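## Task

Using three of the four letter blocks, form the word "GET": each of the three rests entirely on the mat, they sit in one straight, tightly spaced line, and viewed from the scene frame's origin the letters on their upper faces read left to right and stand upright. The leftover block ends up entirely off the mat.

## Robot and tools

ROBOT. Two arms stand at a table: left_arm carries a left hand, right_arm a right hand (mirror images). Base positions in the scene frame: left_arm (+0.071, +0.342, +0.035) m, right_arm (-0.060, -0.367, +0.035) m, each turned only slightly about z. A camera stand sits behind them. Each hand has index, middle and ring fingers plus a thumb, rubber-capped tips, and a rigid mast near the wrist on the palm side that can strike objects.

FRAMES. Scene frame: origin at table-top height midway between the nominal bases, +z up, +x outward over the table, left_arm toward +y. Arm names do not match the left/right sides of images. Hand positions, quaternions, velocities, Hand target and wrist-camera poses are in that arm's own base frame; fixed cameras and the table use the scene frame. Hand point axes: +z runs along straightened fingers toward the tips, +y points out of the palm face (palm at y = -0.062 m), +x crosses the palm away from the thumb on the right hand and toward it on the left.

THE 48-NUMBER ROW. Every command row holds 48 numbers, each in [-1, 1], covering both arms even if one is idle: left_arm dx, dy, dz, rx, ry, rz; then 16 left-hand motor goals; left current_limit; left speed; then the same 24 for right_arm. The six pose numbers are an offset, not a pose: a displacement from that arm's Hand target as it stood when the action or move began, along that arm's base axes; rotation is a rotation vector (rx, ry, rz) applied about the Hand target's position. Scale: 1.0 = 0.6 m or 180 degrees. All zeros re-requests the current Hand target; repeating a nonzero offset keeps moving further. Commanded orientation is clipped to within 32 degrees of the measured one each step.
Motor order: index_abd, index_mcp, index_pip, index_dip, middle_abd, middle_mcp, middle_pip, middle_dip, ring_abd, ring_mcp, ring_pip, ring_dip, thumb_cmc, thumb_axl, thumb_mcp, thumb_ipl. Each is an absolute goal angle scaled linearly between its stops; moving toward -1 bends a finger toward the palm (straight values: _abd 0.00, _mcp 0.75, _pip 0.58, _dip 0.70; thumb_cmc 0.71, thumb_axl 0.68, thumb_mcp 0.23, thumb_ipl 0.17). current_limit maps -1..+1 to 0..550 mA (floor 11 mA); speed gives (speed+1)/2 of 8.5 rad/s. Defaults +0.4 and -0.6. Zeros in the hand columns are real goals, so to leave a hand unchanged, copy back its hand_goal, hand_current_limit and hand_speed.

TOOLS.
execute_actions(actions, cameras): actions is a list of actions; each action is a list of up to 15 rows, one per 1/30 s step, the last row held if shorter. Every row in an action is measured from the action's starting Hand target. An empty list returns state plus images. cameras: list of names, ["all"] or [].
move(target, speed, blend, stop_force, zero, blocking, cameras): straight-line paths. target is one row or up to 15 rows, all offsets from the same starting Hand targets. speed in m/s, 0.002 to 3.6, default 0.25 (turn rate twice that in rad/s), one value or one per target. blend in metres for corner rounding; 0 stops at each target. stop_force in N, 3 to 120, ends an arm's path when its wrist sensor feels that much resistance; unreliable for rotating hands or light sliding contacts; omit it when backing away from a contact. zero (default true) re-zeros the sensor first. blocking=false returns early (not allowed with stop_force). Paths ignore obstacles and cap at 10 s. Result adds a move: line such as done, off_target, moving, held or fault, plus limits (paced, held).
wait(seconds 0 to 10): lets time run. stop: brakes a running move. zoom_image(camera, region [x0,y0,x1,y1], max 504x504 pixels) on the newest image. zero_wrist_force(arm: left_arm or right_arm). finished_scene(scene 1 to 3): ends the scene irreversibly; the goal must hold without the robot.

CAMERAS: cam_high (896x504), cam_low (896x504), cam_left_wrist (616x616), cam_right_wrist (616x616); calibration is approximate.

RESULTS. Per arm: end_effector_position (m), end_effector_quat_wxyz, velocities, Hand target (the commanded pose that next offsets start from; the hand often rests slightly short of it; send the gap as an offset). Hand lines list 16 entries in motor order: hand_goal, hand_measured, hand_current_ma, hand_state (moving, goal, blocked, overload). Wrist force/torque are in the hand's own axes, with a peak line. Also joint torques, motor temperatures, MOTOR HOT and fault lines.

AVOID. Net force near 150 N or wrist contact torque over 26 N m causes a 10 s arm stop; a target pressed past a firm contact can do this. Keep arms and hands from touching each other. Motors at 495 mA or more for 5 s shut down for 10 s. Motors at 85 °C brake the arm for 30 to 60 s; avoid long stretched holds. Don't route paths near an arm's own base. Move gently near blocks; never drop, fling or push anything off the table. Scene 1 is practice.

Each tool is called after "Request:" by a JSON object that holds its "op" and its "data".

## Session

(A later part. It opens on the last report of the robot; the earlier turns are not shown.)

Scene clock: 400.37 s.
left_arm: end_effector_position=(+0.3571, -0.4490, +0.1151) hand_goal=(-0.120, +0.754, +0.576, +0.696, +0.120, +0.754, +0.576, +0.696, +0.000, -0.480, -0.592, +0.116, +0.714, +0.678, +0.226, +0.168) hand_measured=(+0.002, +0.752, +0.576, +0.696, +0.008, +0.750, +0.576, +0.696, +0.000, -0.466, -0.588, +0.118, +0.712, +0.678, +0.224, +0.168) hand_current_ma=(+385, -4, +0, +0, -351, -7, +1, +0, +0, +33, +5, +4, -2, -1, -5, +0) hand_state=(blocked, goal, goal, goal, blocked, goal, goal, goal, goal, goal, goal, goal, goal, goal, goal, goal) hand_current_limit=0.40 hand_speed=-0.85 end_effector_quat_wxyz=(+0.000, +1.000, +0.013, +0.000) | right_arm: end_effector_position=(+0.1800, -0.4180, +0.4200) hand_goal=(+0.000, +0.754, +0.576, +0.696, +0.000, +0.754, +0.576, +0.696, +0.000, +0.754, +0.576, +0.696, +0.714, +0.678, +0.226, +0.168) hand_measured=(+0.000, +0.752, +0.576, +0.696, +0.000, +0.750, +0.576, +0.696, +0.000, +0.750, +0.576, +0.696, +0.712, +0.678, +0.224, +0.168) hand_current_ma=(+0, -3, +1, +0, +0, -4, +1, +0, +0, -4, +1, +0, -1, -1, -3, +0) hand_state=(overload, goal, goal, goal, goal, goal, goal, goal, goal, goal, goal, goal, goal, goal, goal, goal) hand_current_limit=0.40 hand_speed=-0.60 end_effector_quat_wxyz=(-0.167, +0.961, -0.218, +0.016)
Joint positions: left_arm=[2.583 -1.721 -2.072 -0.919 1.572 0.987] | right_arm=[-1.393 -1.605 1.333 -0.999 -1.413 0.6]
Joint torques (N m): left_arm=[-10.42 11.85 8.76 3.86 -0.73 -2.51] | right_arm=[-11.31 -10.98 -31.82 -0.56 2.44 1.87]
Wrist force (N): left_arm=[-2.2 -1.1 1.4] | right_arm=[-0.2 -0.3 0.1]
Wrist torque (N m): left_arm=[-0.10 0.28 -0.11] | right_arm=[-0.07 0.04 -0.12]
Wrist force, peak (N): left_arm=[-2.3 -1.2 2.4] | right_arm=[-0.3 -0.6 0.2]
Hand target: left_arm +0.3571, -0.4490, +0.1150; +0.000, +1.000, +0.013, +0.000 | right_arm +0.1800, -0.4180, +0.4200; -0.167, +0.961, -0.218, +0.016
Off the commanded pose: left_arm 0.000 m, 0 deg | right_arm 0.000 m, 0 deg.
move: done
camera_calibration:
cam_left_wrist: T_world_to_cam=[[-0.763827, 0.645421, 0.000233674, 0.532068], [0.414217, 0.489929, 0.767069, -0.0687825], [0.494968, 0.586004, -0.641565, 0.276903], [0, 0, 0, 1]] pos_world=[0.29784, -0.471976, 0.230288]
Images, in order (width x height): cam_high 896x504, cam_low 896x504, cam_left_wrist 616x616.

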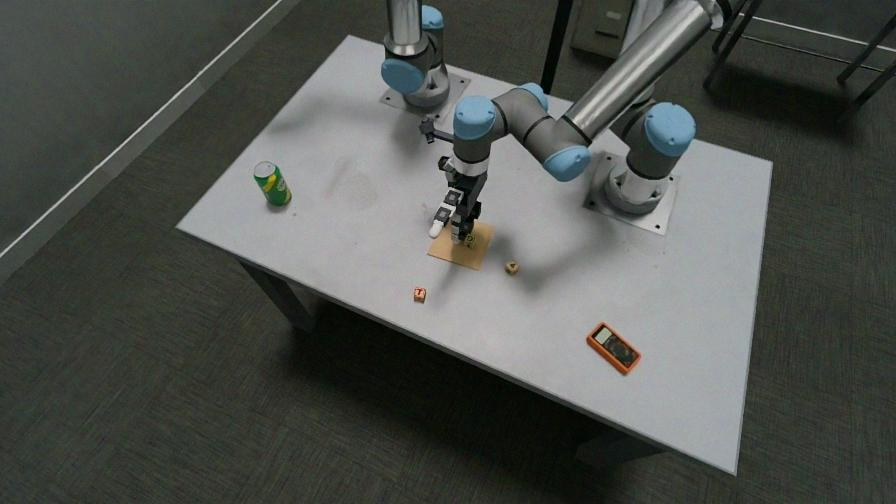

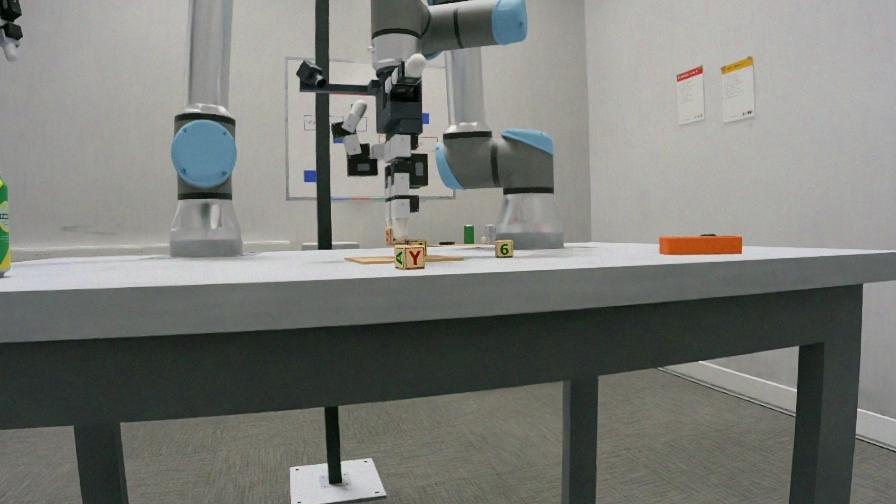

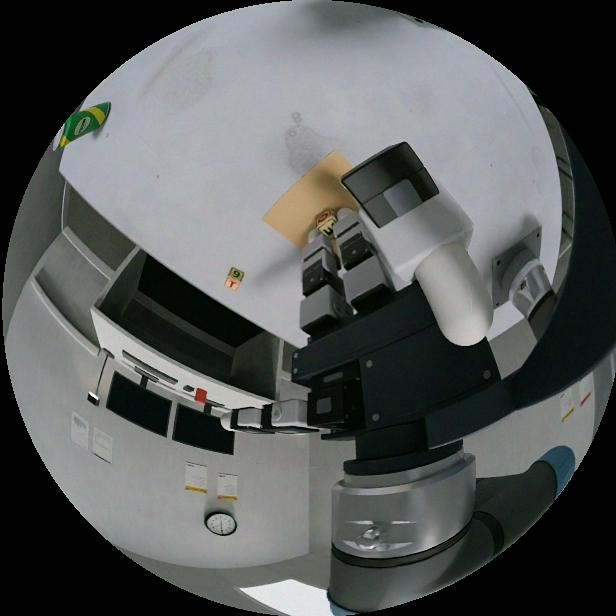

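Request:
{"op": "move", "data": {"target": [[0,0,-0.0258,0,0,0,-0.12,0.7534,0.5766,0.6957,0.12,0.7534,0.5766,0.6957,0,-0.4795,-0.5912,0.1159,0.714,0.678,0.226,0.168,0.4,-0.85,0,0,0,0,0,0,0,0.754,0.576,0.696,0,0.754,0.576,0.696,0,0.754,0.576,0.696,0.714,0.678,0.226,0.168,0.4,-0.6],[-0.0003,0.0100,-0.0258,0,0,0,-0.12,0.7534,0.5766,0.6957,0.12,0.7534,0.5766,0.6957,0,-0.4795,-0.5912,0.1159,0.714,0.678,0.226,0.168,0.4,-0.85,0,0,0,0,0,0,0,0.754,0.576,0.696,0,0.754,0.576,0.696,0,0.754,0.576,0.696,0.714,0.678,0.226,0.168,0.4,-0.6],[-0.0003,0.0100,-0.0283,0,0,0,-0.12,0.7534,0.5766,0.6957,0.12,0.7534,0.5766,0.6957,0,-0.4795,-0.5912,0.1159,0.714,0.678,0.226,0.168,0.4,-0.85,0,0,0,0,0,0,0,0.754,0.576,0.696,0,0.754,0.576,0.696,0,0.754,0.576,0.696,0.714,0.678,0.226,0.168,0.4,-0.6],[-0.0003,0.0100,-0.0283,0,0,0,0.1,0.7534,0.5766,0.6957,-0.1,0.7534,0.5766,0.6957,0,-0.4795,-0.5912,0.1159,0.714,0.678,0.226,0.168,0.4,-0.9,0,0,0,0,0,0,0,0.754,0.576,0.696,0,0.754,0.576,0.696,0,0.754,0.576,0.696,0.714,0.678,0.226,0.168,0.4,-0.6],[-0.0003,0.0100,0.125,0,0,0,0.1,0.7534,0.5766,0.6957,-0.1,0.7534,0.5766,0.6957,0,-0.4795,-0.5912,0.1159,0.714,0.678,0.226,0.168,0.4,-0.9,0,0,0,0,0,0,0,0.754,0.576,0.696,0,0.754,0.576,0.696,0,0.754,0.576,0.696,0.714,0.678,0.226,0.168,0.4,-0.6]], "speed": [0.06,0.015,0.02,0.1,0.15], "cameras": ["cam_left_wrist"]}}

Request:
{"op": "zoom_image", "data": {"camera": "cam_left_wrist", "region": [300, 170, 360, 230]}}

Scene clock: 426.97 s.
left_arm: end_effector_position=(+0.3569, -0.4430, +0.1900) hand_goal=(+0.100, +0.754, +0.576, +0.696, -0.100, +0.754, +0.576, +0.696, +0.000, -0.480, -0.592, +0.116, +0.714, +0.678, +0.226, +0.168) hand_measured=(+0.096, +0.752, +0.576, +0.696, -0.096, +0.750, +0.576, +0.696, +0.000, -0.466, -0.588, +0.118, +0.712, +0.678, +0.224, +0.168) hand_current_ma=(-5, -4, +0, +0, +5, -7, +1, +0, +0, +33, +5, +4, -2, -1, -5, +0) hand_state=(goal, goal, goal, goal, goal, goal, goal, goal, goal, goal, goal, goal, goal, goal, goal, goal) hand_current_limit=0.40 hand_speed=-0.90 end_effector_quat_wxyz=(+0.000, +1.000, +0.013, +0.000) | right_arm: end_effector_position=(+0.1800, -0.4180, +0.4200) hand_goal=(+0.000, +0.754, +0.576, +0.696, +0.000, +0.754, +0.576, +0.696, +0.000, +0.754, +0.576, +0.696, +0.714, +0.678, +0.226, +0.168) hand_measured=(+0.000, +0.752, +0.576, +0.696, +0.000, +0.750, +0.576, +0.696, +0.000, +0.750, +0.576, +0.696, +0.712, +0.678, +0.224, +0.168) hand_current_ma=(+0, -3, +1, +0, +0, -4, +1, +0, +0, -4, +1, +0, -1, -1, -3, +0) hand_state=(overload, goal, goal, goal, goal, goal, goal, goal, goal, goal, goal, goal, goal, goal, goal, goal) hand_current_limit=0.40 hand_speed=-0.60 end_effector_quat_wxyz=(-0.167, +0.961, -0.218, +0.016)
Joint positions: left_arm=[2.594 -1.609 -1.974 -1.13 1.571 0.997] | right_arm=[-1.393 -1.605 1.333 -0.999 -1.413 0.6]
Joint torques (N m): left_arm=[10.59 38.2 29.85 0.91 1.33 2.16] | right_arm=[-11.43 -10.94 -31.5 -0.64 2.47 1.91]
Wrist force (N): left_arm=[-2.3 -1.3 1.5] | right_arm=[-0.3 -0.3 0.0]
Wrist torque (N m): left_arm=[-0.12 0.30 -0.23] | right_arm=[-0.06 0.06 -0.14]
Wrist force, peak (N): left_arm=[-2.7 -1.5 2.9] | right_arm=[-0.5 -0.5 0.1]
Hand target: left_arm +0.3569, -0.4430, +0.1900; +0.000, +1.000, +0.013, +0.000 | right_arm +0.1800, -0.4180, +0.4200; -0.167, +0.961, -0.218, +0.016
Off the commanded pose: left_arm 0.000 m, 0 deg | right_arm 0.000 m, 0 deg.
move: done
camera_calibration:
cam_left_wrist: T_world_to_cam=[[-0.763795, 0.645459, 0.000291112, 0.527939], [0.414275, 0.48988, 0.767069, -0.129092], [0.494969, 0.586004, -0.641565, 0.321588], [0, 0, 0, 1]] pos_world=[0.29754, -0.465975, 0.305188]
Images, in order (width x height): cam_left_wrist 616x616.

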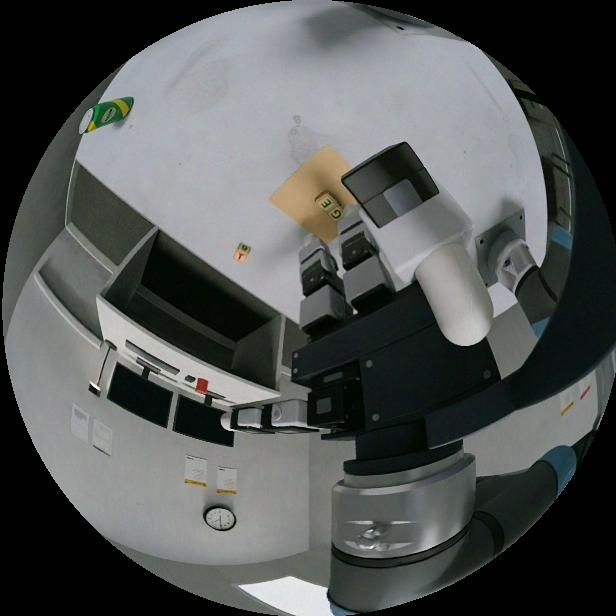

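Scaled by 8.400 from the camera's 616x616 image, which has a finer 880x880 frame.

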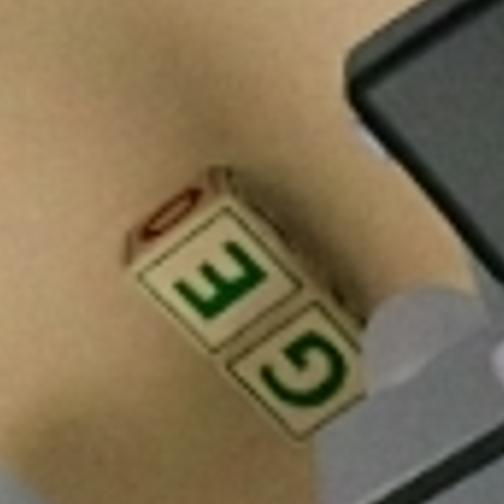

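Request:
{"op": "move", "data": {"target": [0.2723,0.2010,0,0,0,-0.9144,0.14,0.7534,0.5766,0.6957,-0.13,0.7534,0.5766,0.6957,0,-0.4795,-0.5912,0.1159,0.714,0.678,0.226,0.168,0.4,-0.85,0,0,0,0,0,0,0,0.754,0.576,0.696,0,0.754,0.576,0.696,0,0.754,0.576,0.696,0.714,0.678,0.226,0.168,0.4,-0.6], "speed": 0.65, "cameras": ["cam_left_wrist"]}}

Request:
{"op": "zoom_image", "data": {"camera": "cam_left_wrist", "region": [305, 182, 340, 217]}}

Scene clock: 439.80 s.
left_arm: end_effector_position=(+0.5203, -0.3225, +0.1900) hand_goal=(+0.140, +0.754, +0.576, +0.696, -0.130, +0.754, +0.576, +0.696, +0.000, -0.480, -0.592, +0.116, +0.714, +0.678, +0.226, +0.168) hand_measured=(+0.136, +0.752, +0.576, +0.696, -0.126, +0.750, +0.576, +0.696, +0.000, -0.466, -0.588, +0.118, +0.712, +0.678, +0.224, +0.168) hand_current_ma=(-6, -4, +0, +0, +5, -7, +1, +0, +0, +33, +5, +4, -2, -1, -5, +0) hand_state=(goal, goal, goal, goal, goal, goal, goal, goal, goal, goal, goal, goal, goal, goal, goal, goal) hand_current_limit=0.40 hand_speed=-0.85 end_effector_quat_wxyz=(+0.000, -0.147, +0.989, +0.000) | right_arm: end_effector_position=(+0.1800, -0.4180, +0.4200) hand_goal=(+0.000, +0.754, +0.576, +0.696, +0.000, +0.754, +0.576, +0.696, +0.000, +0.754, +0.576, +0.696, +0.714, +0.678, +0.226, +0.168) hand_measured=(+0.000, +0.752, +0.576, +0.696, +0.000, +0.750, +0.576, +0.696, +0.000, +0.750, +0.576, +0.696, +0.712, +0.678, +0.224, +0.168) hand_current_ma=(+0, -3, +1, +0, +0, -4, +1, +0, +0, -4, +1, +0, -1, -1, -3, +0) hand_state=(overload, goal, goal, goal, goal, goal, goal, goal, goal, goal, goal, goal, goal, goal, goal, goal) hand_current_limit=0.40 hand_speed=-0.60 end_effector_quat_wxyz=(-0.167, +0.961, -0.218, +0.016)
Joint positions: left_arm=[2.724 -2.072 -1.368 -1.271 1.57 4.001] | right_arm=[-1.393 -1.605 1.333 -0.999 -1.413 0.6]
Joint torques (N m): left_arm=[10.79 60.07 10.87 3.36 -1.31 2.31] | right_arm=[-11.55 -11.16 -31.68 -0.55 2.38 1.74]
Wrist force (N): left_arm=[-2.2 -1.4 1.5] | right_arm=[-0.2 -0.2 -0.1]
Wrist torque (N m): left_arm=[-0.14 0.29 -0.21] | right_arm=[-0.04 0.04 -0.13]
Wrist force, peak (N): left_arm=[-2.6 -1.9 1.6] | right_arm=[-0.3 -0.6 0.2]
Hand target: left_arm +0.5203, -0.3224, +0.1900; +0.000, -0.147, +0.989, +0.000 | right_arm +0.1800, -0.4180, +0.4200; -0.167, +0.961, -0.218, +0.016
Off the commanded pose: left_arm 0.000 m, 0 deg | right_arm 0.000 m, 0 deg.
move: done
camera_calibration:
cam_left_wrist: T_world_to_cam=[[0.907846, -0.419304, 0.000297404, -0.638085], [-0.269214, -0.582339, 0.767075, -0.246095], [-0.321465, -0.696466, -0.641557, 0.181317], [0, 0, 0, 1]] pos_world=[0.571318, -0.284581, 0.305288]
Images, in order (width x height): cam_left_wrist 616x616.

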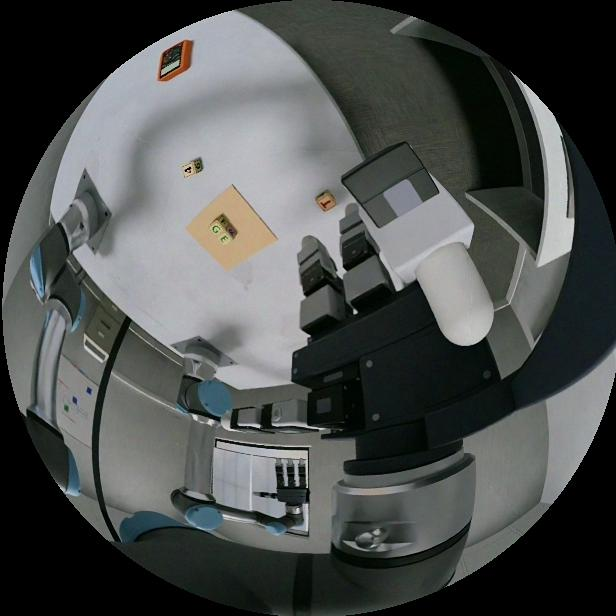

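Scaled by 14.400 from the camera's 616x616 image, which has a finer 880x880 frame.

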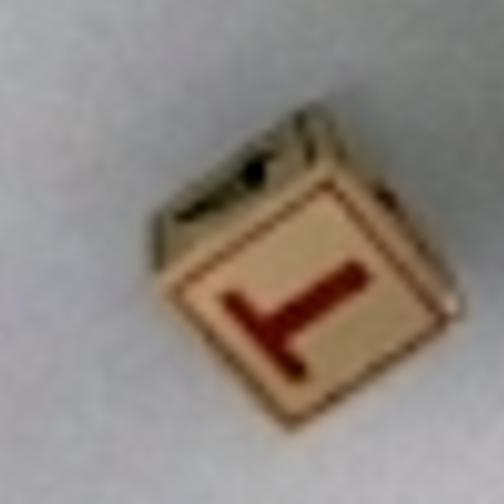

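Request:
{"op": "move", "data": {"target": [[0.0012,-0.0015,-0.06,0,0,-0.0078,0.14,0.7534,0.5766,0.6957,-0.13,0.7534,0.5766,0.6957,0,-0.4795,-0.5912,0.1159,0.714,0.678,0.226,0.168,0.4,-0.85,0,0,0,0,0,0,0,0.754,0.576,0.696,0,0.754,0.576,0.696,0,0.754,0.576,0.696,0.714,0.678,0.226,0.168,0.4,-0.6],[0.0012,-0.0015,-0.1617,0,0,-0.0078,0.14,0.7534,0.5766,0.6957,-0.13,0.7534,0.5766,0.6957,0,-0.4795,-0.5912,0.1159,0.714,0.678,0.226,0.168,0.4,-0.85,0,0,0,0,0,0,0,0.754,0.576,0.696,0,0.754,0.576,0.696,0,0.754,0.576,0.696,0.714,0.678,0.226,0.168,0.4,-0.6],[0.0012,-0.0015,-0.1617,0,0,-0.0078,-0.12,0.7534,0.5766,0.6957,0.12,0.7534,0.5766,0.6957,0,-0.4795,-0.5912,0.1159,0.714,0.678,0.226,0.168,0.4,-0.85,0,0,0,0,0,0,0,0.754,0.576,0.696,0,0.754,0.576,0.696,0,0.754,0.576,0.696,0.714,0.678,0.226,0.168,0.4,-0.6],[0.0012,-0.0015,-0.0667,0,0,-0.0078,-0.12,0.7534,0.5766,0.6957,0.12,0.7534,0.5766,0.6957,0,-0.4795,-0.5912,0.1159,0.714,0.678,0.226,0.168,0.4,-0.85,0,0,0,0,0,0,0,0.754,0.576,0.696,0,0.754,0.576,0.696,0,0.754,0.576,0.696,0.714,0.678,0.226,0.168,0.4,-0.6]], "speed": [0.12,0.12,0.12,0.15], "blend": [0.01,0,0,0], "cameras": []}}

Request:
{"op": "move", "data": {"target": [[-0.2722,-0.2478,0,0,0,0.9222,-0.12,0.7534,0.5766,0.6957,0.12,0.7534,0.5766,0.6957,0,-0.4795,-0.5912,0.1159,0.714,0.678,0.226,0.168,0.4,-0.85,0,0,0,0,0,0,0,0.754,0.576,0.696,0,0.754,0.576,0.696,0,0.754,0.576,0.696,0.714,0.678,0.226,0.168,0.4,-0.6],[-0.2722,-0.2478,-0.0583,0,0,0.9222,-0.12,0.7534,0.5766,0.6957,0.12,0.7534,0.5766,0.6957,0,-0.4795,-0.5912,0.1159,0.714,0.678,0.226,0.168,0.4,-0.85,0,0,0,0,0,0,0,0.754,0.576,0.696,0,0.754,0.576,0.696,0,0.754,0.576,0.696,0.714,0.678,0.226,0.168,0.4,-0.6]], "speed": [0.6,0.1], "cameras": ["cam_low","cam_left_wrist"]}}

Request:
{"op": "zoom_image", "data": {"camera": "cam_left_wrist", "region": [290, 160, 370, 240]}}

Request:
{"op": "zoom_image", "data": {"camera": "cam_low", "region": [350, 210, 450, 280]}}

Scene clock: 477.20 s.
left_arm: end_effector_position=(+0.5210, -0.3233, +0.1499) hand_goal=(-0.120, +0.754, +0.576, +0.696, +0.120, +0.754, +0.576, +0.696, +0.000, -0.480, -0.592, +0.116, +0.714, +0.678, +0.226, +0.168) hand_measured=(+0.002, +0.752, +0.576, +0.696, +0.008, +0.750, +0.576, +0.696, +0.000, -0.466, -0.588, +0.118, +0.712, +0.678, +0.224, +0.168) hand_current_ma=(+385, -3, +0, +0, -351, -7, +1, +0, +0, +33, +5, +4, -2, -1, -5, +0) hand_state=(blocked, goal, goal, goal, blocked, goal, goal, goal, goal, goal, goal, goal, goal, goal, goal, goal) hand_current_limit=0.40 hand_speed=-0.85 end_effector_quat_wxyz=(+0.000, -0.134, +0.991, +0.000) | right_arm: end_effector_position=(+0.1800, -0.4180, +0.4200) hand_goal=(+0.000, +0.754, +0.576, +0.696, +0.000, +0.754, +0.576, +0.696, +0.000, +0.754, +0.576, +0.696, +0.714, +0.678, +0.226, +0.168) hand_measured=(+0.000, +0.752, +0.576, +0.696, +0.000, +0.750, +0.576, +0.696, +0.000, +0.750, +0.576, +0.696, +0.712, +0.678, +0.224, +0.168) hand_current_ma=(+0, -3, +1, +0, +0, -4, +1, +0, +0, -4, +1, +0, -1, -1, -3, +0) hand_state=(overload, goal, goal, goal, goal, goal, goal, goal, goal, goal, goal, goal, goal, goal, goal, goal) hand_current_limit=0.40 hand_speed=-0.60 end_effector_quat_wxyz=(-0.167, +0.961, -0.218, +0.016)
Joint positions: left_arm=[2.721 -2.105 -1.425 -1.181 1.57 4.022] | right_arm=[-1.393 -1.605 1.333 -0.999 -1.413 0.6]
Joint torques (N m): left_arm=[-3.47 60.52 28.33 0.54 0.01 1.58] | right_arm=[-11.6 -11.39 -31.71 -0.79 2.48 1.46]
Wrist force (N): left_arm=[-2.4 -1.4 1.5] | right_arm=[0.0 -0.4 0.1]
Wrist torque (N m): left_arm=[-0.14 0.29 -0.23] | right_arm=[-0.08 0.01 -0.11]
Wrist force, peak (N): left_arm=[-2.5 -1.4 2.8] | right_arm=[-0.3 -0.5 0.3]
Hand target: left_arm +0.5210, -0.3233, +0.1500; +0.000, -0.135, +0.991, +0.000 | right_arm +0.1800, -0.4180, +0.4200; -0.167, +0.961, -0.218, +0.016
Off the commanded pose: left_arm 0.000 m, 0 deg | right_arm 0.000 m, 0 deg.
move: done
No camera images: "cameras" was empty.

Scene clock: 481.07 s.
left_arm: end_effector_position=(+0.3577, -0.4720, +0.1151) hand_goal=(-0.120, +0.754, +0.576, +0.696, +0.120, +0.754, +0.576, +0.696, +0.000, -0.480, -0.592, +0.116, +0.714, +0.678, +0.226, +0.168) hand_measured=(+0.002, +0.752, +0.576, +0.696, +0.008, +0.750, +0.576, +0.696, +0.000, -0.466, -0.588, +0.118, +0.712, +0.678, +0.224, +0.168) hand_current_ma=(+385, -1, +0, +0, -351, -7, +1, +0, +0, +33, +5, +4, -2, -1, -5, +0) hand_state=(blocked, goal, goal, goal, blocked, goal, goal, goal, goal, goal, goal, goal, goal, goal, goal, goal) hand_current_limit=0.40 hand_speed=-0.85 end_effector_quat_wxyz=(+0.000, +1.000, +0.013, +0.000) | right_arm: end_effector_position=(+0.1800, -0.4180, +0.4200) hand_goal=(+0.000, +0.754, +0.576, +0.696, +0.000, +0.754, +0.576, +0.696, +0.000, +0.754, +0.576, +0.696, +0.714, +0.678, +0.226, +0.168) hand_measured=(+0.000, +0.752, +0.576, +0.696, +0.000, +0.750, +0.576, +0.696, +0.000, +0.750, +0.576, +0.696, +0.712, +0.678, +0.224, +0.168) hand_current_ma=(+0, -3, +1, +0, +0, -4, +1, +0, +0, -4, +1, +0, -1, -1, -3, +0) hand_state=(overload, goal, goal, goal, goal, goal, goal, goal, goal, goal, goal, goal, goal, goal, goal, goal) hand_current_limit=0.40 hand_speed=-0.60 end_effector_quat_wxyz=(-0.167, +0.961, -0.218, +0.016)
Joint positions: left_arm=[2.544 -1.76 -2.025 -0.928 1.572 0.948] | right_arm=[-1.393 -1.605 1.333 -0.999 -1.413 0.6]
Joint torques (N m): left_arm=[-10.25 13.88 8.82 3.52 -0.69 -2.5] | right_arm=[-11.11 -11.1 -31.45 -0.72 2.51 1.57]
Wrist force (N): left_arm=[-2.2 -1.4 1.9] | right_arm=[-0.4 -0.4 0.1]
Wrist torque (N m): left_arm=[-0.17 0.29 -0.09] | right_arm=[-0.08 0.07 -0.15]
Wrist force, peak (N): left_arm=[-2.6 -1.7 1.6] | right_arm=[-0.4 -0.4 0.1]
Hand target: left_arm +0.3577, -0.4720, +0.1150; +0.000, +1.000, +0.013, +0.000 | right_arm +0.1800, -0.4180, +0.4200; -0.167, +0.961, -0.218, +0.016
Off the commanded pose: left_arm 0.000 m, 0 deg | right_arm 0.000 m, 0 deg.
move: done
camera_calibration:
cam_left_wrist: T_world_to_cam=[[-0.763858, 0.645384, 0.000276002, 0.547352], [0.414193, 0.489899, 0.767101, -0.057778], [0.494939, 0.586071, -0.641527, 0.290117], [0, 0, 0, 1]] pos_world=[0.29844, -0.494975, 0.230288]
Images, in order (width x height): cam_low 896x504, cam_left_wrist 616x616.

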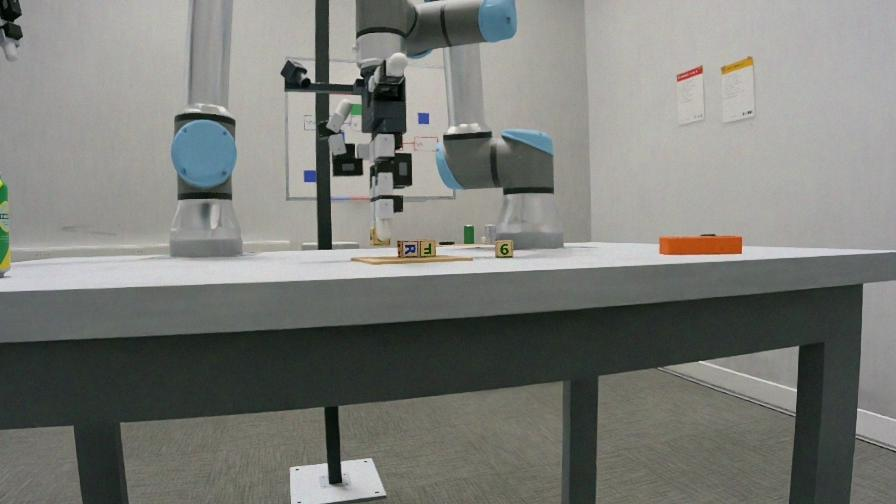

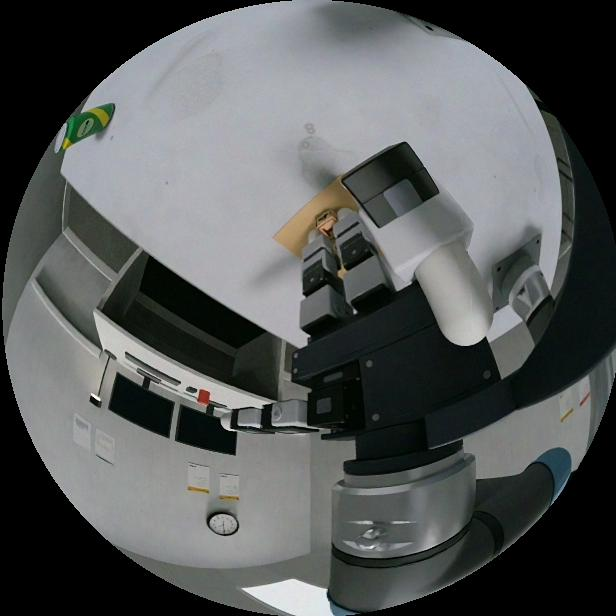

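Scaled by 6.300 from the camera's 616x616 image, which has a finer 880x880 frame.

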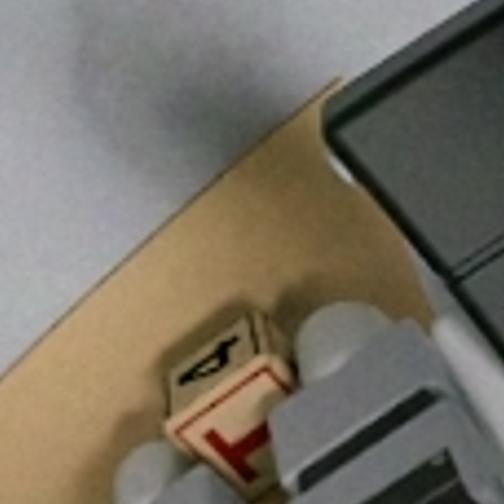

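Scaled by 5.040 from the camera's 896x504 image, which has a finer 1280x720 frame.

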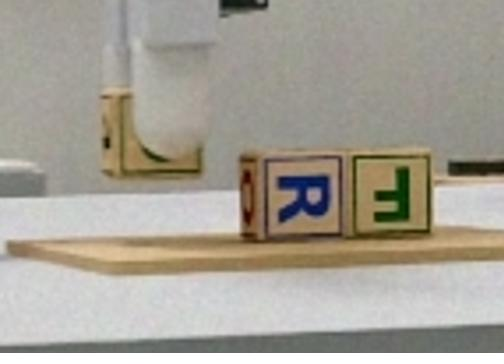

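Request:
{"op": "wait", "data": {"seconds": 0, "cameras": ["cam_high","cam_low"]}}

Request:
{"op": "zoom_image", "data": {"camera": "cam_high", "region": [415, 200, 535, 300]}}

Request:
{"op": "zoom_image", "data": {"camera": "cam_low", "region": [340, 220, 520, 280]}}

Scene clock: 492.43 s.
left_arm: end_effector_position=(+0.3577, -0.4720, +0.1150) hand_goal=(-0.120, +0.754, +0.576, +0.696, +0.120, +0.754, +0.576, +0.696, +0.000, -0.480, -0.592, +0.116, +0.714, +0.678, +0.226, +0.168) hand_measured=(+0.002, +0.752, +0.576, +0.696, +0.008, +0.750, +0.576, +0.696, +0.000, -0.466, -0.588, +0.118, +0.712, +0.678, +0.224, +0.168) hand_current_ma=(+385, -1, +0, +0, -351, -7, +1, +0, +0, +33, +5, +4, -2, -1, -5, +0) hand_state=(blocked, goal, goal, goal, blocked, goal, goal, goal, goal, goal, goal, goal, goal, goal, goal, goal) hand_current_limit=0.40 hand_speed=-0.85 end_effector_quat_wxyz=(+0.000, +1.000, +0.013, +0.000) | right_arm: end_effector_position=(+0.1800, -0.4180, +0.4200) hand_goal=(+0.000, +0.754, +0.576, +0.696, +0.000, +0.754, +0.576, +0.696, +0.000, +0.754, +0.576, +0.696, +0.714, +0.678, +0.226, +0.168) hand_measured=(+0.000, +0.752, +0.576, +0.696, +0.000, +0.750, +0.576, +0.696, +0.000, +0.750, +0.576, +0.696, +0.712, +0.678, +0.224, +0.168) hand_current_ma=(+0, -3, +1, +0, +0, -4, +1, +0, +0, -4, +1, +0, -1, -1, -3, +0) hand_state=(overload, goal, goal, goal, goal, goal, goal, goal, goal, goal, goal, goal, goal, goal, goal, goal) hand_current_limit=0.40 hand_speed=-0.60 end_effector_quat_wxyz=(-0.167, +0.961, -0.218, +0.016)
Joint positions: left_arm=[2.544 -1.76 -2.025 -0.928 1.571 0.948] | right_arm=[-1.393 -1.605 1.333 -0.999 -1.413 0.6]
Joint torques (N m): left_arm=[-10.69 13.62 8.19 3.55 -0.81 -2.45] | right_arm=[-11.24 -11.27 -31.02 -0.72 2.37 1.53]
Wrist force (N): left_arm=[-2.2 -1.5 1.6] | right_arm=[-0.2 -0.3 0.1]
Wrist torque (N m): left_arm=[-0.16 0.28 -0.09] | right_arm=[-0.08 0.05 -0.13]
Wrist force, peak (N): left_arm=[-2.4 -1.6 1.7] | right_arm=[-0.3 -0.5 0.2]
Hand target: left_arm +0.3577, -0.4720, +0.1150; +0.000, +1.000, +0.013, +0.000 | right_arm +0.1800, -0.4180, +0.4200; -0.167, +0.961, -0.218, +0.016
Off the commanded pose: left_arm 0.000 m, 0 deg | right_arm 0.000 m, 0 deg.
Images, in order (width x height): cam_high 896x504, cam_low 896x504.

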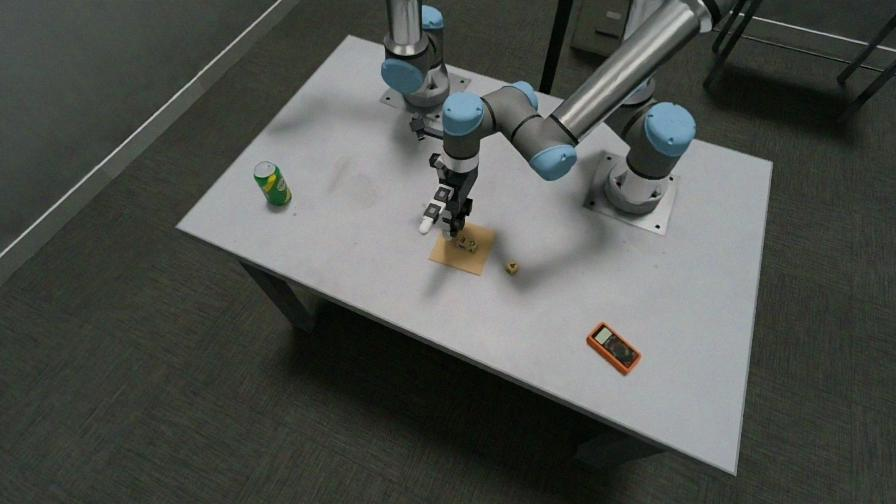

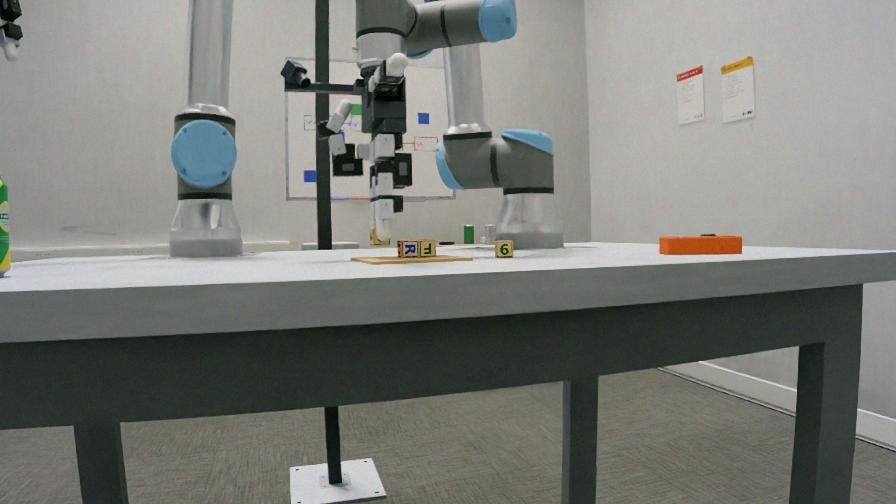

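Scaled by 4.200 from the camera's 896x504 image, which has a finer 1280x720 frame.

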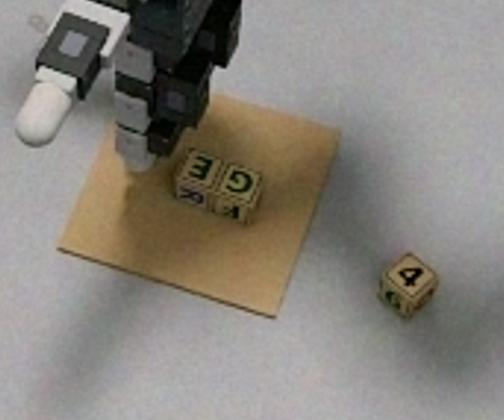

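Scaled by 2.800 from the camera's 896x504 image, which has a finer 1280x720 frame.

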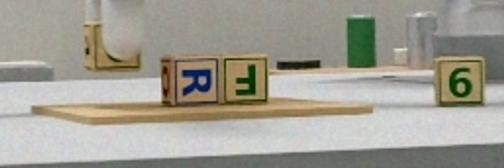

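Request:
{"op": "move", "data": {"target": [0.0218,0.0052,0,0,0,0.0056,-0.12,0.7534,0.5766,0.6957,0.12,0.7534,0.5766,0.6957,0,-0.4795,-0.5912,0.1159,0.714,0.678,0.226,0.168,0.4,-0.85,0,0,0,0,0,0,0,0.754,0.576,0.696,0,0.754,0.576,0.696,0,0.754,0.576,0.696,0.714,0.678,0.226,0.168,0.4,-0.6], "speed": 0.1, "cameras": ["cam_high","cam_low","cam_right_wrist"]}}

Request:
{"op": "zoom_image", "data": {"camera": "cam_low", "region": [350, 210, 450, 280]}}

Request:
{"op": "zoom_image", "data": {"camera": "cam_high", "region": [435, 215, 495, 265]}}

Scene clock: 537.47 s.
left_arm: end_effector_position=(+0.3707, -0.4689, +0.1150) hand_goal=(-0.120, +0.754, +0.576, +0.696, +0.120, +0.754, +0.576, +0.696, +0.000, -0.480, -0.592, +0.116, +0.714, +0.678, +0.226, +0.168) hand_measured=(+0.002, +0.752, +0.576, +0.696, +0.008, +0.750, +0.576, +0.696, +0.000, -0.466, -0.588, +0.118, +0.712, +0.678, +0.224, +0.168) hand_current_ma=(+385, -1, +0, +0, -351, -7, +1, +0, +0, +33, +5, +4, -2, -1, -5, +0) hand_state=(blocked, goal, goal, goal, blocked, goal, goal, goal, goal, goal, goal, goal, goal, goal, goal, goal) hand_current_limit=0.40 hand_speed=-0.85 end_effector_quat_wxyz=(+0.000, +1.000, +0.021, +0.000) | right_arm: end_effector_position=(+0.1800, -0.4180, +0.4200) hand_goal=(+0.000, +0.754, +0.576, +0.696, +0.000, +0.754, +0.576, +0.696, +0.000, +0.754, +0.576, +0.696, +0.714, +0.678, +0.226, +0.168) hand_measured=(+0.000, +0.752, +0.576, +0.696, +0.000, +0.750, +0.576, +0.696, +0.000, +0.750, +0.576, +0.696, +0.712, +0.678, +0.224, +0.168) hand_current_ma=(+0, -3, +1, +0, +0, -4, +1, +0, +0, -4, +1, +0, -1, -1, -3, +0) hand_state=(overload, goal, goal, goal, goal, goal, goal, goal, goal, goal, goal, goal, goal, goal, goal, goal) hand_current_limit=0.40 hand_speed=-0.60 end_effector_quat_wxyz=(-0.167, +0.961, -0.218, +0.016)
Joint positions: left_arm=[2.561 -1.772 -2.01 -0.931 1.571 0.948] | right_arm=[-1.393 -1.605 1.333 -0.999 -1.413 0.6]
Joint torques (N m): left_arm=[10.54 14.71 27.32 0.76 -0.74 -2.6] | right_arm=[-11.25 -11.77 -31.13 -0.78 2.47 1.44]
Wrist force (N): left_arm=[-2.0 -1.7 1.6] | right_arm=[-0.2 -0.1 0.1]
Wrist torque (N m): left_arm=[-0.18 0.25 -0.07] | right_arm=[-0.04 0.05 -0.13]
Wrist force, peak (N): left_arm=[-2.5 -1.6 1.7] | right_arm=[-0.5 -0.4 0.1]
Hand target: left_arm +0.3708, -0.4689, +0.1150; +0.000, +1.000, +0.022, +0.000 | right_arm +0.1800, -0.4180, +0.4200; -0.167, +0.961, -0.218, +0.016
Off the commanded pose: left_arm 0.000 m, 0 deg | right_arm 0.000 m, 0 deg.
move: done
camera_calibration:
cam_right_wrist: T_world_to_cam=[[-0.947619, -0.237092, -0.214023, 0.192602], [-0.292643, 0.375997, 0.879196, -0.206351], [-0.127979, 0.895775, -0.425685, 0.706588], [0, 0, 0, 1]] pos_world=[0.212555, -0.509692, 0.523428]
Images, in order (width x height): cam_high 896x504, cam_low 896x504, cam_right_wrist 616x616.

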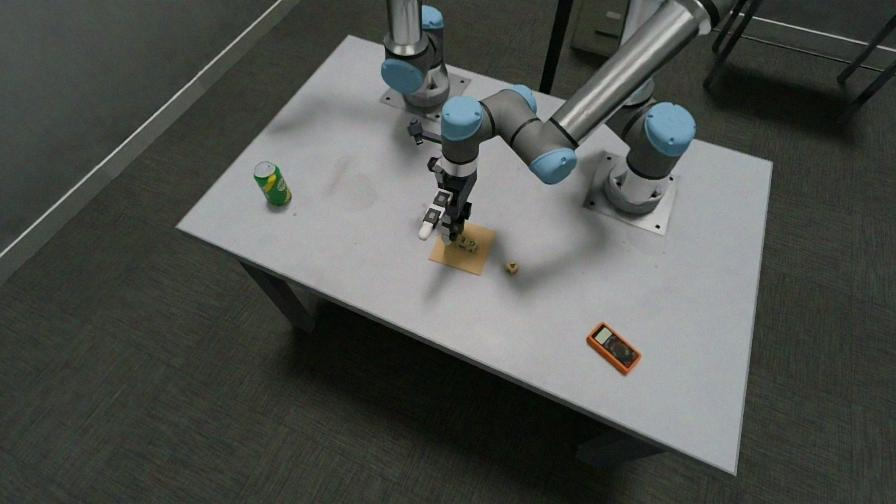

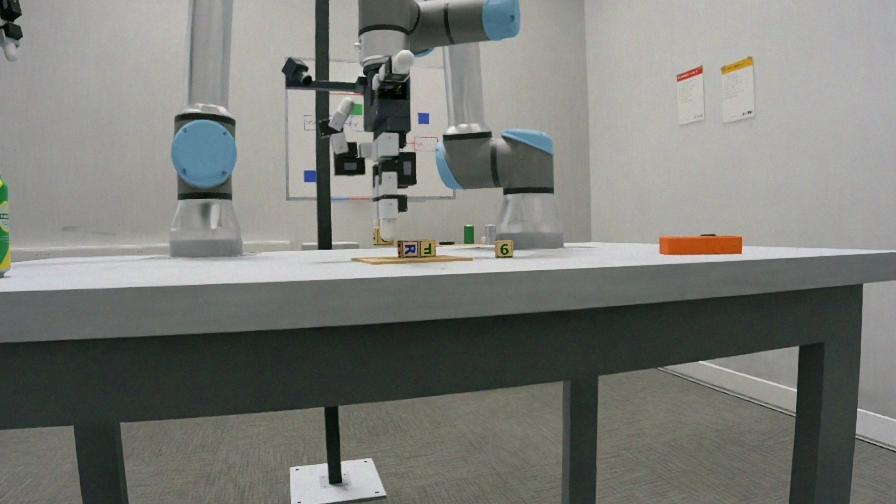

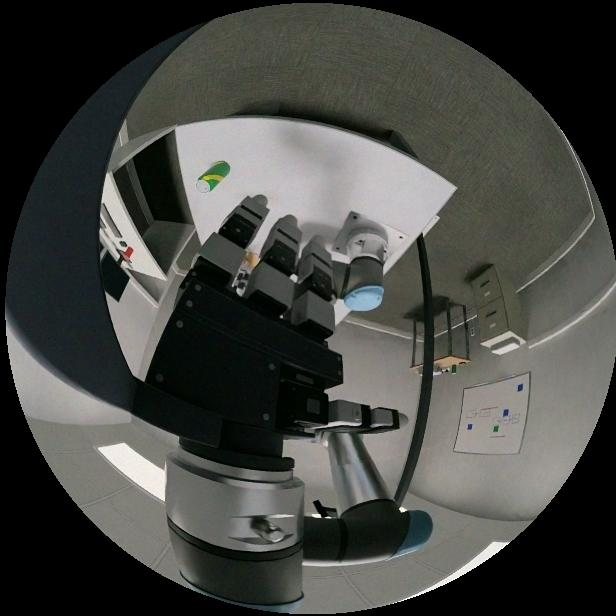

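Scaled by 5.040 from the camera's 896x504 image, which has a finer 1280x720 frame.

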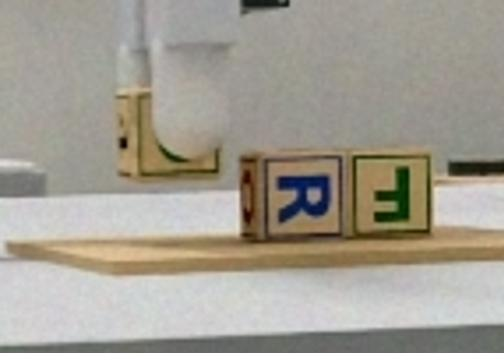

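Scaled by 8.400 from the camera's 896x504 image, which has a finer 1280x720 frame.

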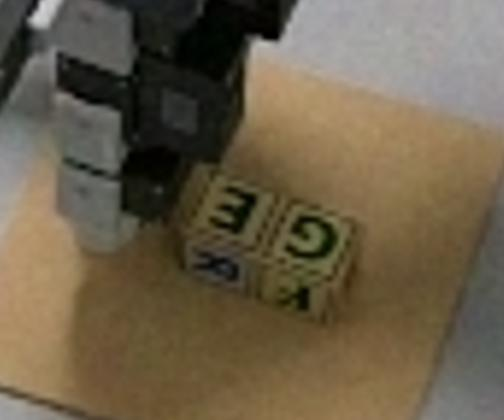

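Request:
{"op": "move", "data": {"target": [[0,0,0.06,0,0,0,-0.12,0.7534,0.5766,0.6957,0.12,0.7534,0.5766,0.6957,0,-0.4795,-0.5912,0.1159,0.714,0.678,0.226,0.168,0.4,-0.85,0,0,0,0,0,0,0,0.754,0.576,0.696,0,0.754,0.576,0.696,0,0.754,0.576,0.696,0.714,0.678,0.226,0.168,0.4,-0.6],[-0.0962,0.185,0.0667,0,0,0,-0.12,0.7534,0.5766,0.6957,0.12,0.7534,0.5766,0.6957,0,-0.4795,-0.5912,0.1159,0.714,0.678,0.226,0.168,0.4,-0.85,0,0,0,0,0,0,0,0.754,0.576,0.696,0,0.754,0.576,0.696,0,0.754,0.576,0.696,0.714,0.678,0.226,0.168,0.4,-0.6]], "speed": [0.15,0.2], "blend": [0.005,0], "cameras": ["cam_left_wrist","cam_high"]}}

Request:
{"op": "zoom_image", "data": {"camera": "cam_left_wrist", "region": [230, 170, 300, 240]}}

Request:
{"op": "zoom_image", "data": {"camera": "cam_high", "region": [445, 220, 495, 265]}}

Scene clock: 585.10 s.
left_arm: end_effector_position=(+0.3131, -0.3579, +0.1550) hand_goal=(-0.120, +0.754, +0.576, +0.696, +0.120, +0.754, +0.576, +0.696, +0.000, -0.480, -0.592, +0.116, +0.714, +0.678, +0.226, +0.168) hand_measured=(+0.002, +0.752, +0.576, +0.696, +0.008, +0.750, +0.576, +0.696, +0.000, -0.466, -0.588, +0.118, +0.712, +0.678, +0.224, +0.168) hand_current_ma=(+385, -1, +0, +0, -351, -7, +1, +0, +0, +33, +5, +4, -2, -1, -5, +0) hand_state=(blocked, goal, goal, goal, blocked, goal, goal, goal, goal, goal, goal, goal, goal, goal, goal, goal) hand_current_limit=0.40 hand_speed=-0.85 end_effector_quat_wxyz=(+0.000, +1.000, +0.022, +0.000) | right_arm: end_effector_position=(+0.1800, -0.4180, +0.4200) hand_goal=(+0.000, +0.754, +0.576, +0.696, +0.000, +0.754, +0.576, +0.696, +0.000, +0.754, +0.576, +0.696, +0.714, +0.678, +0.226, +0.168) hand_measured=(+0.000, +0.752, +0.576, +0.696, +0.000, +0.750, +0.576, +0.696, +0.000, +0.750, +0.576, +0.696, +0.712, +0.678, +0.224, +0.168) hand_current_ma=(+0, -3, +1, +0, +0, -4, +1, +0, +0, -4, +1, +0, -1, -1, -3, +0) hand_state=(overload, goal, goal, goal, goal, goal, goal, goal, goal, goal, goal, goal, goal, goal, goal, goal) hand_current_limit=0.40 hand_speed=-0.60 end_effector_quat_wxyz=(-0.167, +0.961, -0.218, +0.016)
Joint positions: left_arm=[2.721 -1.418 -2.252 -1.043 1.572 1.107] | right_arm=[-1.393 -1.605 1.333 -0.999 -1.413 0.6]
Joint torques (N m): left_arm=[10.65 28.62 9.6 0.84 -1.31 2.3] | right_arm=[-11.09 -11.66 -31.27 -0.76 2.46 1.39]
Wrist force (N): left_arm=[-2.4 -1.2 1.5] | right_arm=[-0.2 -0.3 0.1]
Wrist torque (N m): left_arm=[-0.12 0.30 -0.24] | right_arm=[-0.07 0.04 -0.13]
Wrist force, peak (N): left_arm=[-2.7 -2.6 1.7] | right_arm=[-0.5 -0.2 0.3]
Hand target: left_arm +0.3131, -0.3579, +0.1550; +0.000, +1.000, +0.022, +0.000 | right_arm +0.1800, -0.4180, +0.4200; -0.167, +0.961, -0.218, +0.016
Off the commanded pose: left_arm 0.000 m, 0 deg | right_arm 0.000 m, 0 deg.
move: done
camera_calibration:
cam_left_wrist: T_world_to_cam=[[-0.775045, 0.631906, 0.000261674, 0.43826], [0.405565, 0.497115, 0.767068, -0.120571], [0.484585, 0.594618, -0.641566, 0.277316], [0, 0, 0, 1]] pos_world=[0.254187, -0.381898, 0.270288]
Images, in order (width x height): cam_high 896x504, cam_left_wrist 616x616.

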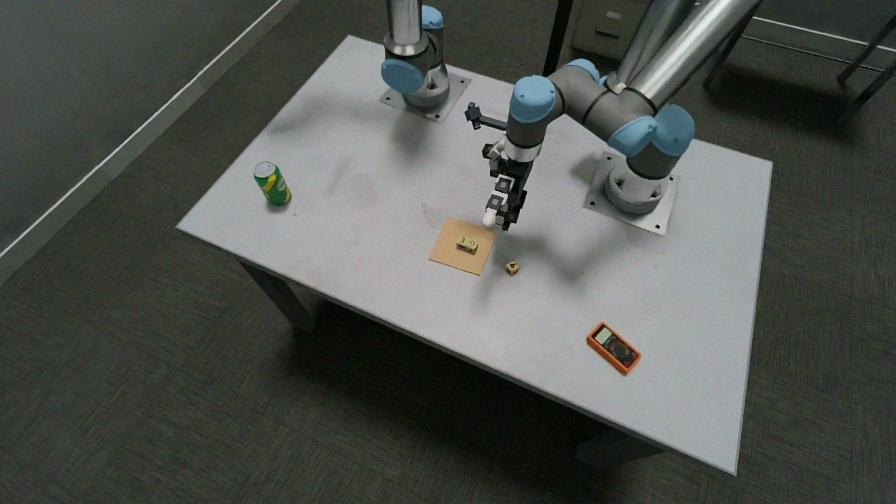

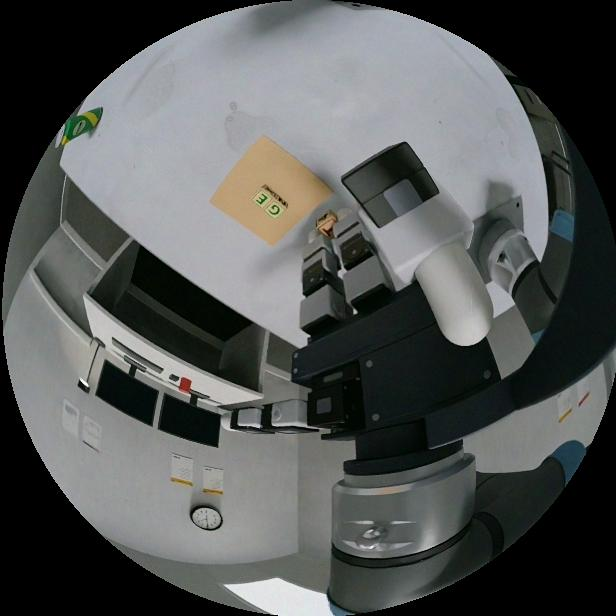

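Scaled by 7.200 from the camera's 616x616 image, which has a finer 880x880 frame.

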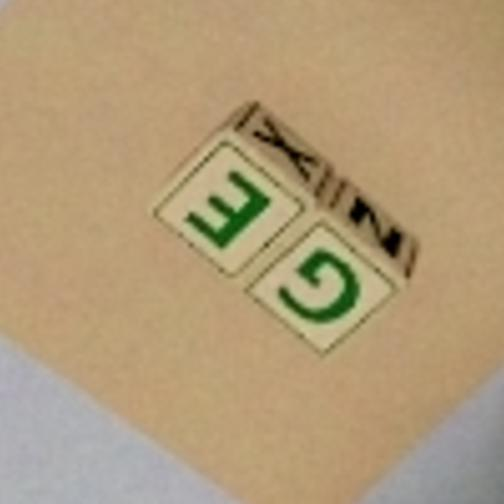

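Scaled by 10.080 from the camera's 896x504 image, which has a finer 1280x720 frame.

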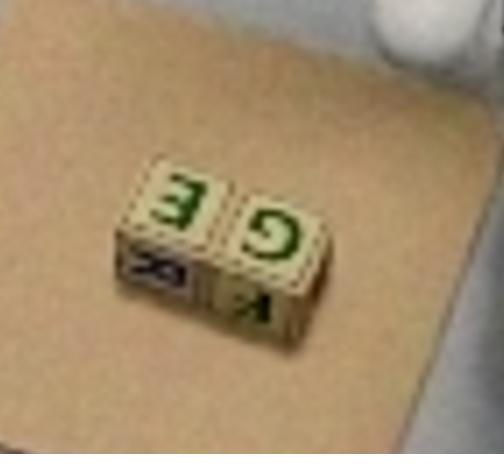

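Request:
{"op": "zoom_image", "data": {"camera": "cam_left_wrist", "region": [300, 200, 350, 250]}}

Scaled by 10.080 from the camera's 616x616 image, which has a finer 880x880 frame.

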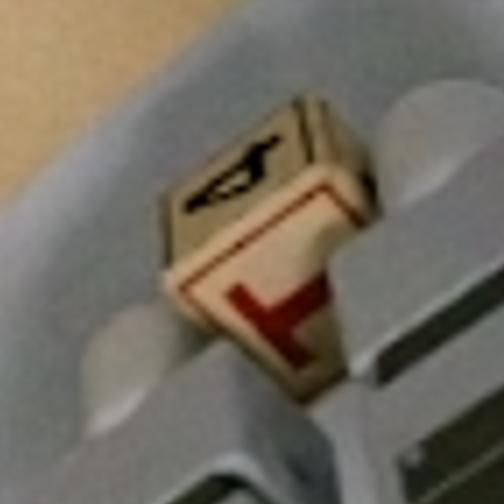

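Request:
{"op": "move", "data": {"target": [[0.0908,-0.1762,0,0,0,-0.0078,-0.12,0.7534,0.5766,0.6957,0.12,0.7534,0.5766,0.6957,0,-0.4795,-0.5912,0.1159,0.714,0.678,0.226,0.168,0.4,-0.85,0,0,0,0,0,0,0,0.754,0.576,0.696,0,0.754,0.576,0.696,0,0.754,0.576,0.696,0.714,0.678,0.226,0.168,0.4,-0.6],[0.0908,-0.1762,-0.0833,0,0,-0.0078,-0.12,0.7534,0.5766,0.6957,0.12,0.7534,0.5766,0.6957,0,-0.4795,-0.5912,0.1159,0.714,0.678,0.226,0.168,0.4,-0.85,0,0,0,0,0,0,0,0.754,0.576,0.696,0,0.754,0.576,0.696,0,0.754,0.576,0.696,0.714,0.678,0.226,0.168,0.4,-0.6]], "speed": [0.2,0.1], "blend": [0.01,0], "cameras": ["cam_high","cam_low"]}}

Request:
{"op": "zoom_image", "data": {"camera": "cam_low", "region": [350, 210, 450, 280]}}

Request:
{"op": "zoom_image", "data": {"camera": "cam_high", "region": [435, 215, 495, 265]}}

Scene clock: 636.70 s.
left_arm: end_effector_position=(+0.3675, -0.4636, +0.1051) hand_goal=(-0.120, +0.754, +0.576, +0.696, +0.120, +0.754, +0.576, +0.696, +0.000, -0.480, -0.592, +0.116, +0.714, +0.678, +0.226, +0.168) hand_measured=(+0.002, +0.754, +0.576, +0.696, +0.008, +0.750, +0.576, +0.696, +0.000, -0.466, -0.588, +0.118, +0.712, +0.678, +0.224, +0.168) hand_current_ma=(+385, -1, +0, +0, -351, -7, +1, +0, +0, +33, +5, +4, -2, -1, -5, +0) hand_state=(blocked, goal, goal, goal, blocked, goal, goal, goal, goal, goal, goal, goal, goal, goal, goal, goal) hand_current_limit=0.40 hand_speed=-0.85 end_effector_quat_wxyz=(+0.000, +1.000, +0.009, +0.000) | right_arm: end_effector_position=(+0.1800, -0.4180, +0.4200) hand_goal=(+0.000, +0.754, +0.576, +0.696, +0.000, +0.754, +0.576, +0.696, +0.000, +0.754, +0.576, +0.696, +0.714, +0.678, +0.226, +0.168) hand_measured=(+0.000, +0.752, +0.576, +0.696, +0.000, +0.750, +0.576, +0.696, +0.000, +0.750, +0.576, +0.696, +0.712, +0.678, +0.224, +0.168) hand_current_ma=(+0, -3, +1, +0, +0, -4, +1, +0, +0, -4, +1, +0, -1, -1, -3, +0) hand_state=(overload, goal, goal, goal, goal, goal, goal, goal, goal, goal, goal, goal, goal, goal, goal, goal) hand_current_limit=0.40 hand_speed=-0.60 end_effector_quat_wxyz=(-0.167, +0.961, -0.218, +0.016)
Joint positions: left_arm=[2.57 -1.777 -2.036 -0.901 1.572 0.981] | right_arm=[-1.393 -1.605 1.333 -0.999 -1.413 0.6]
Joint torques (N m): left_arm=[-10.38 12.88 7.85 3.64 -0.7 -2.54] | right_arm=[-11.75 -11.42 -31.65 -0.81 2.46 1.34]
Wrist force (N): left_arm=[-2.2 -1.4 1.8] | right_arm=[-0.1 -0.2 0.2]
Wrist torque (N m): left_arm=[-0.17 0.29 -0.09] | right_arm=[-0.07 0.03 -0.12]
Wrist force, peak (N): left_arm=[-2.7 -2.5 1.5] | right_arm=[-0.3 -0.5 0.1]
Hand target: left_arm +0.3675, -0.4636, +0.1050; +0.000, +1.000, +0.009, +0.000 | right_arm +0.1800, -0.4180, +0.4200; -0.167, +0.961, -0.218, +0.016
Off the commanded pose: left_arm 0.000 m, 0 deg | right_arm 0.000 m, 0 deg.
move: done
Images, in order (width x height): cam_high 896x504, cam_low 896x504.

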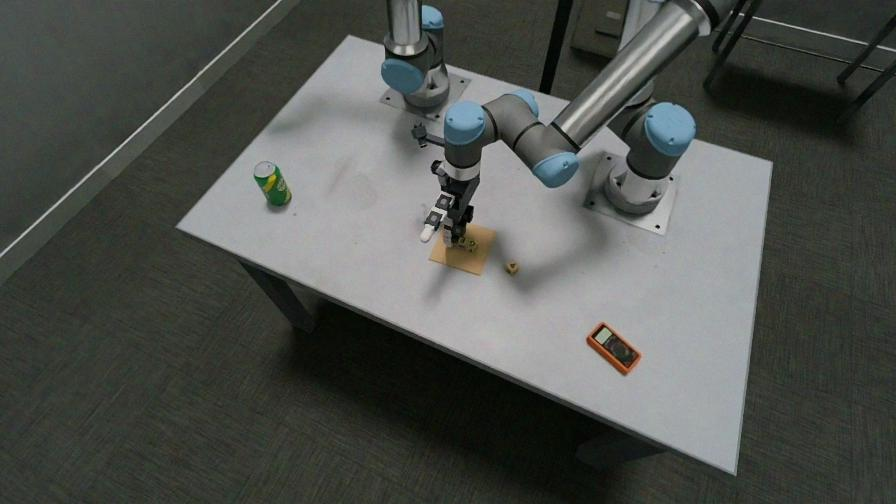

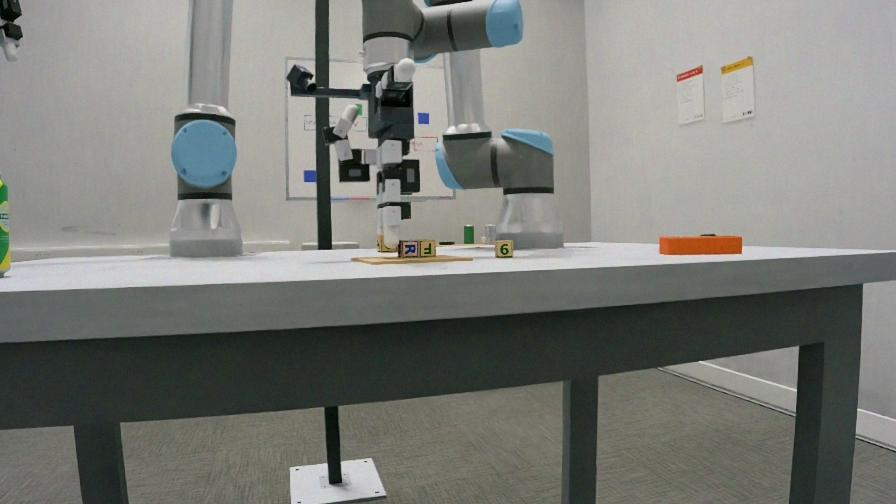

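Scaled by 5.040 from the camera's 896x504 image, which has a finer 1280x720 frame.

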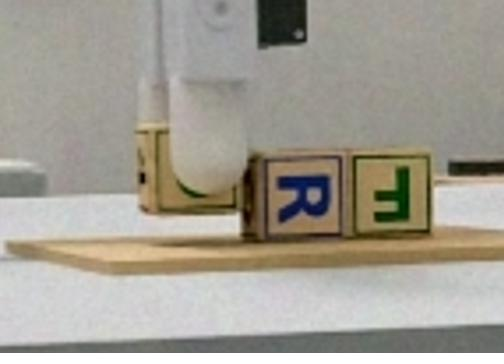

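Scaled by 8.400 from the camera's 896x504 image, which has a finer 1280x720 frame.

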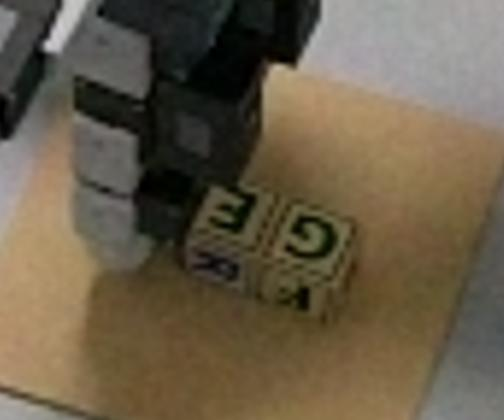

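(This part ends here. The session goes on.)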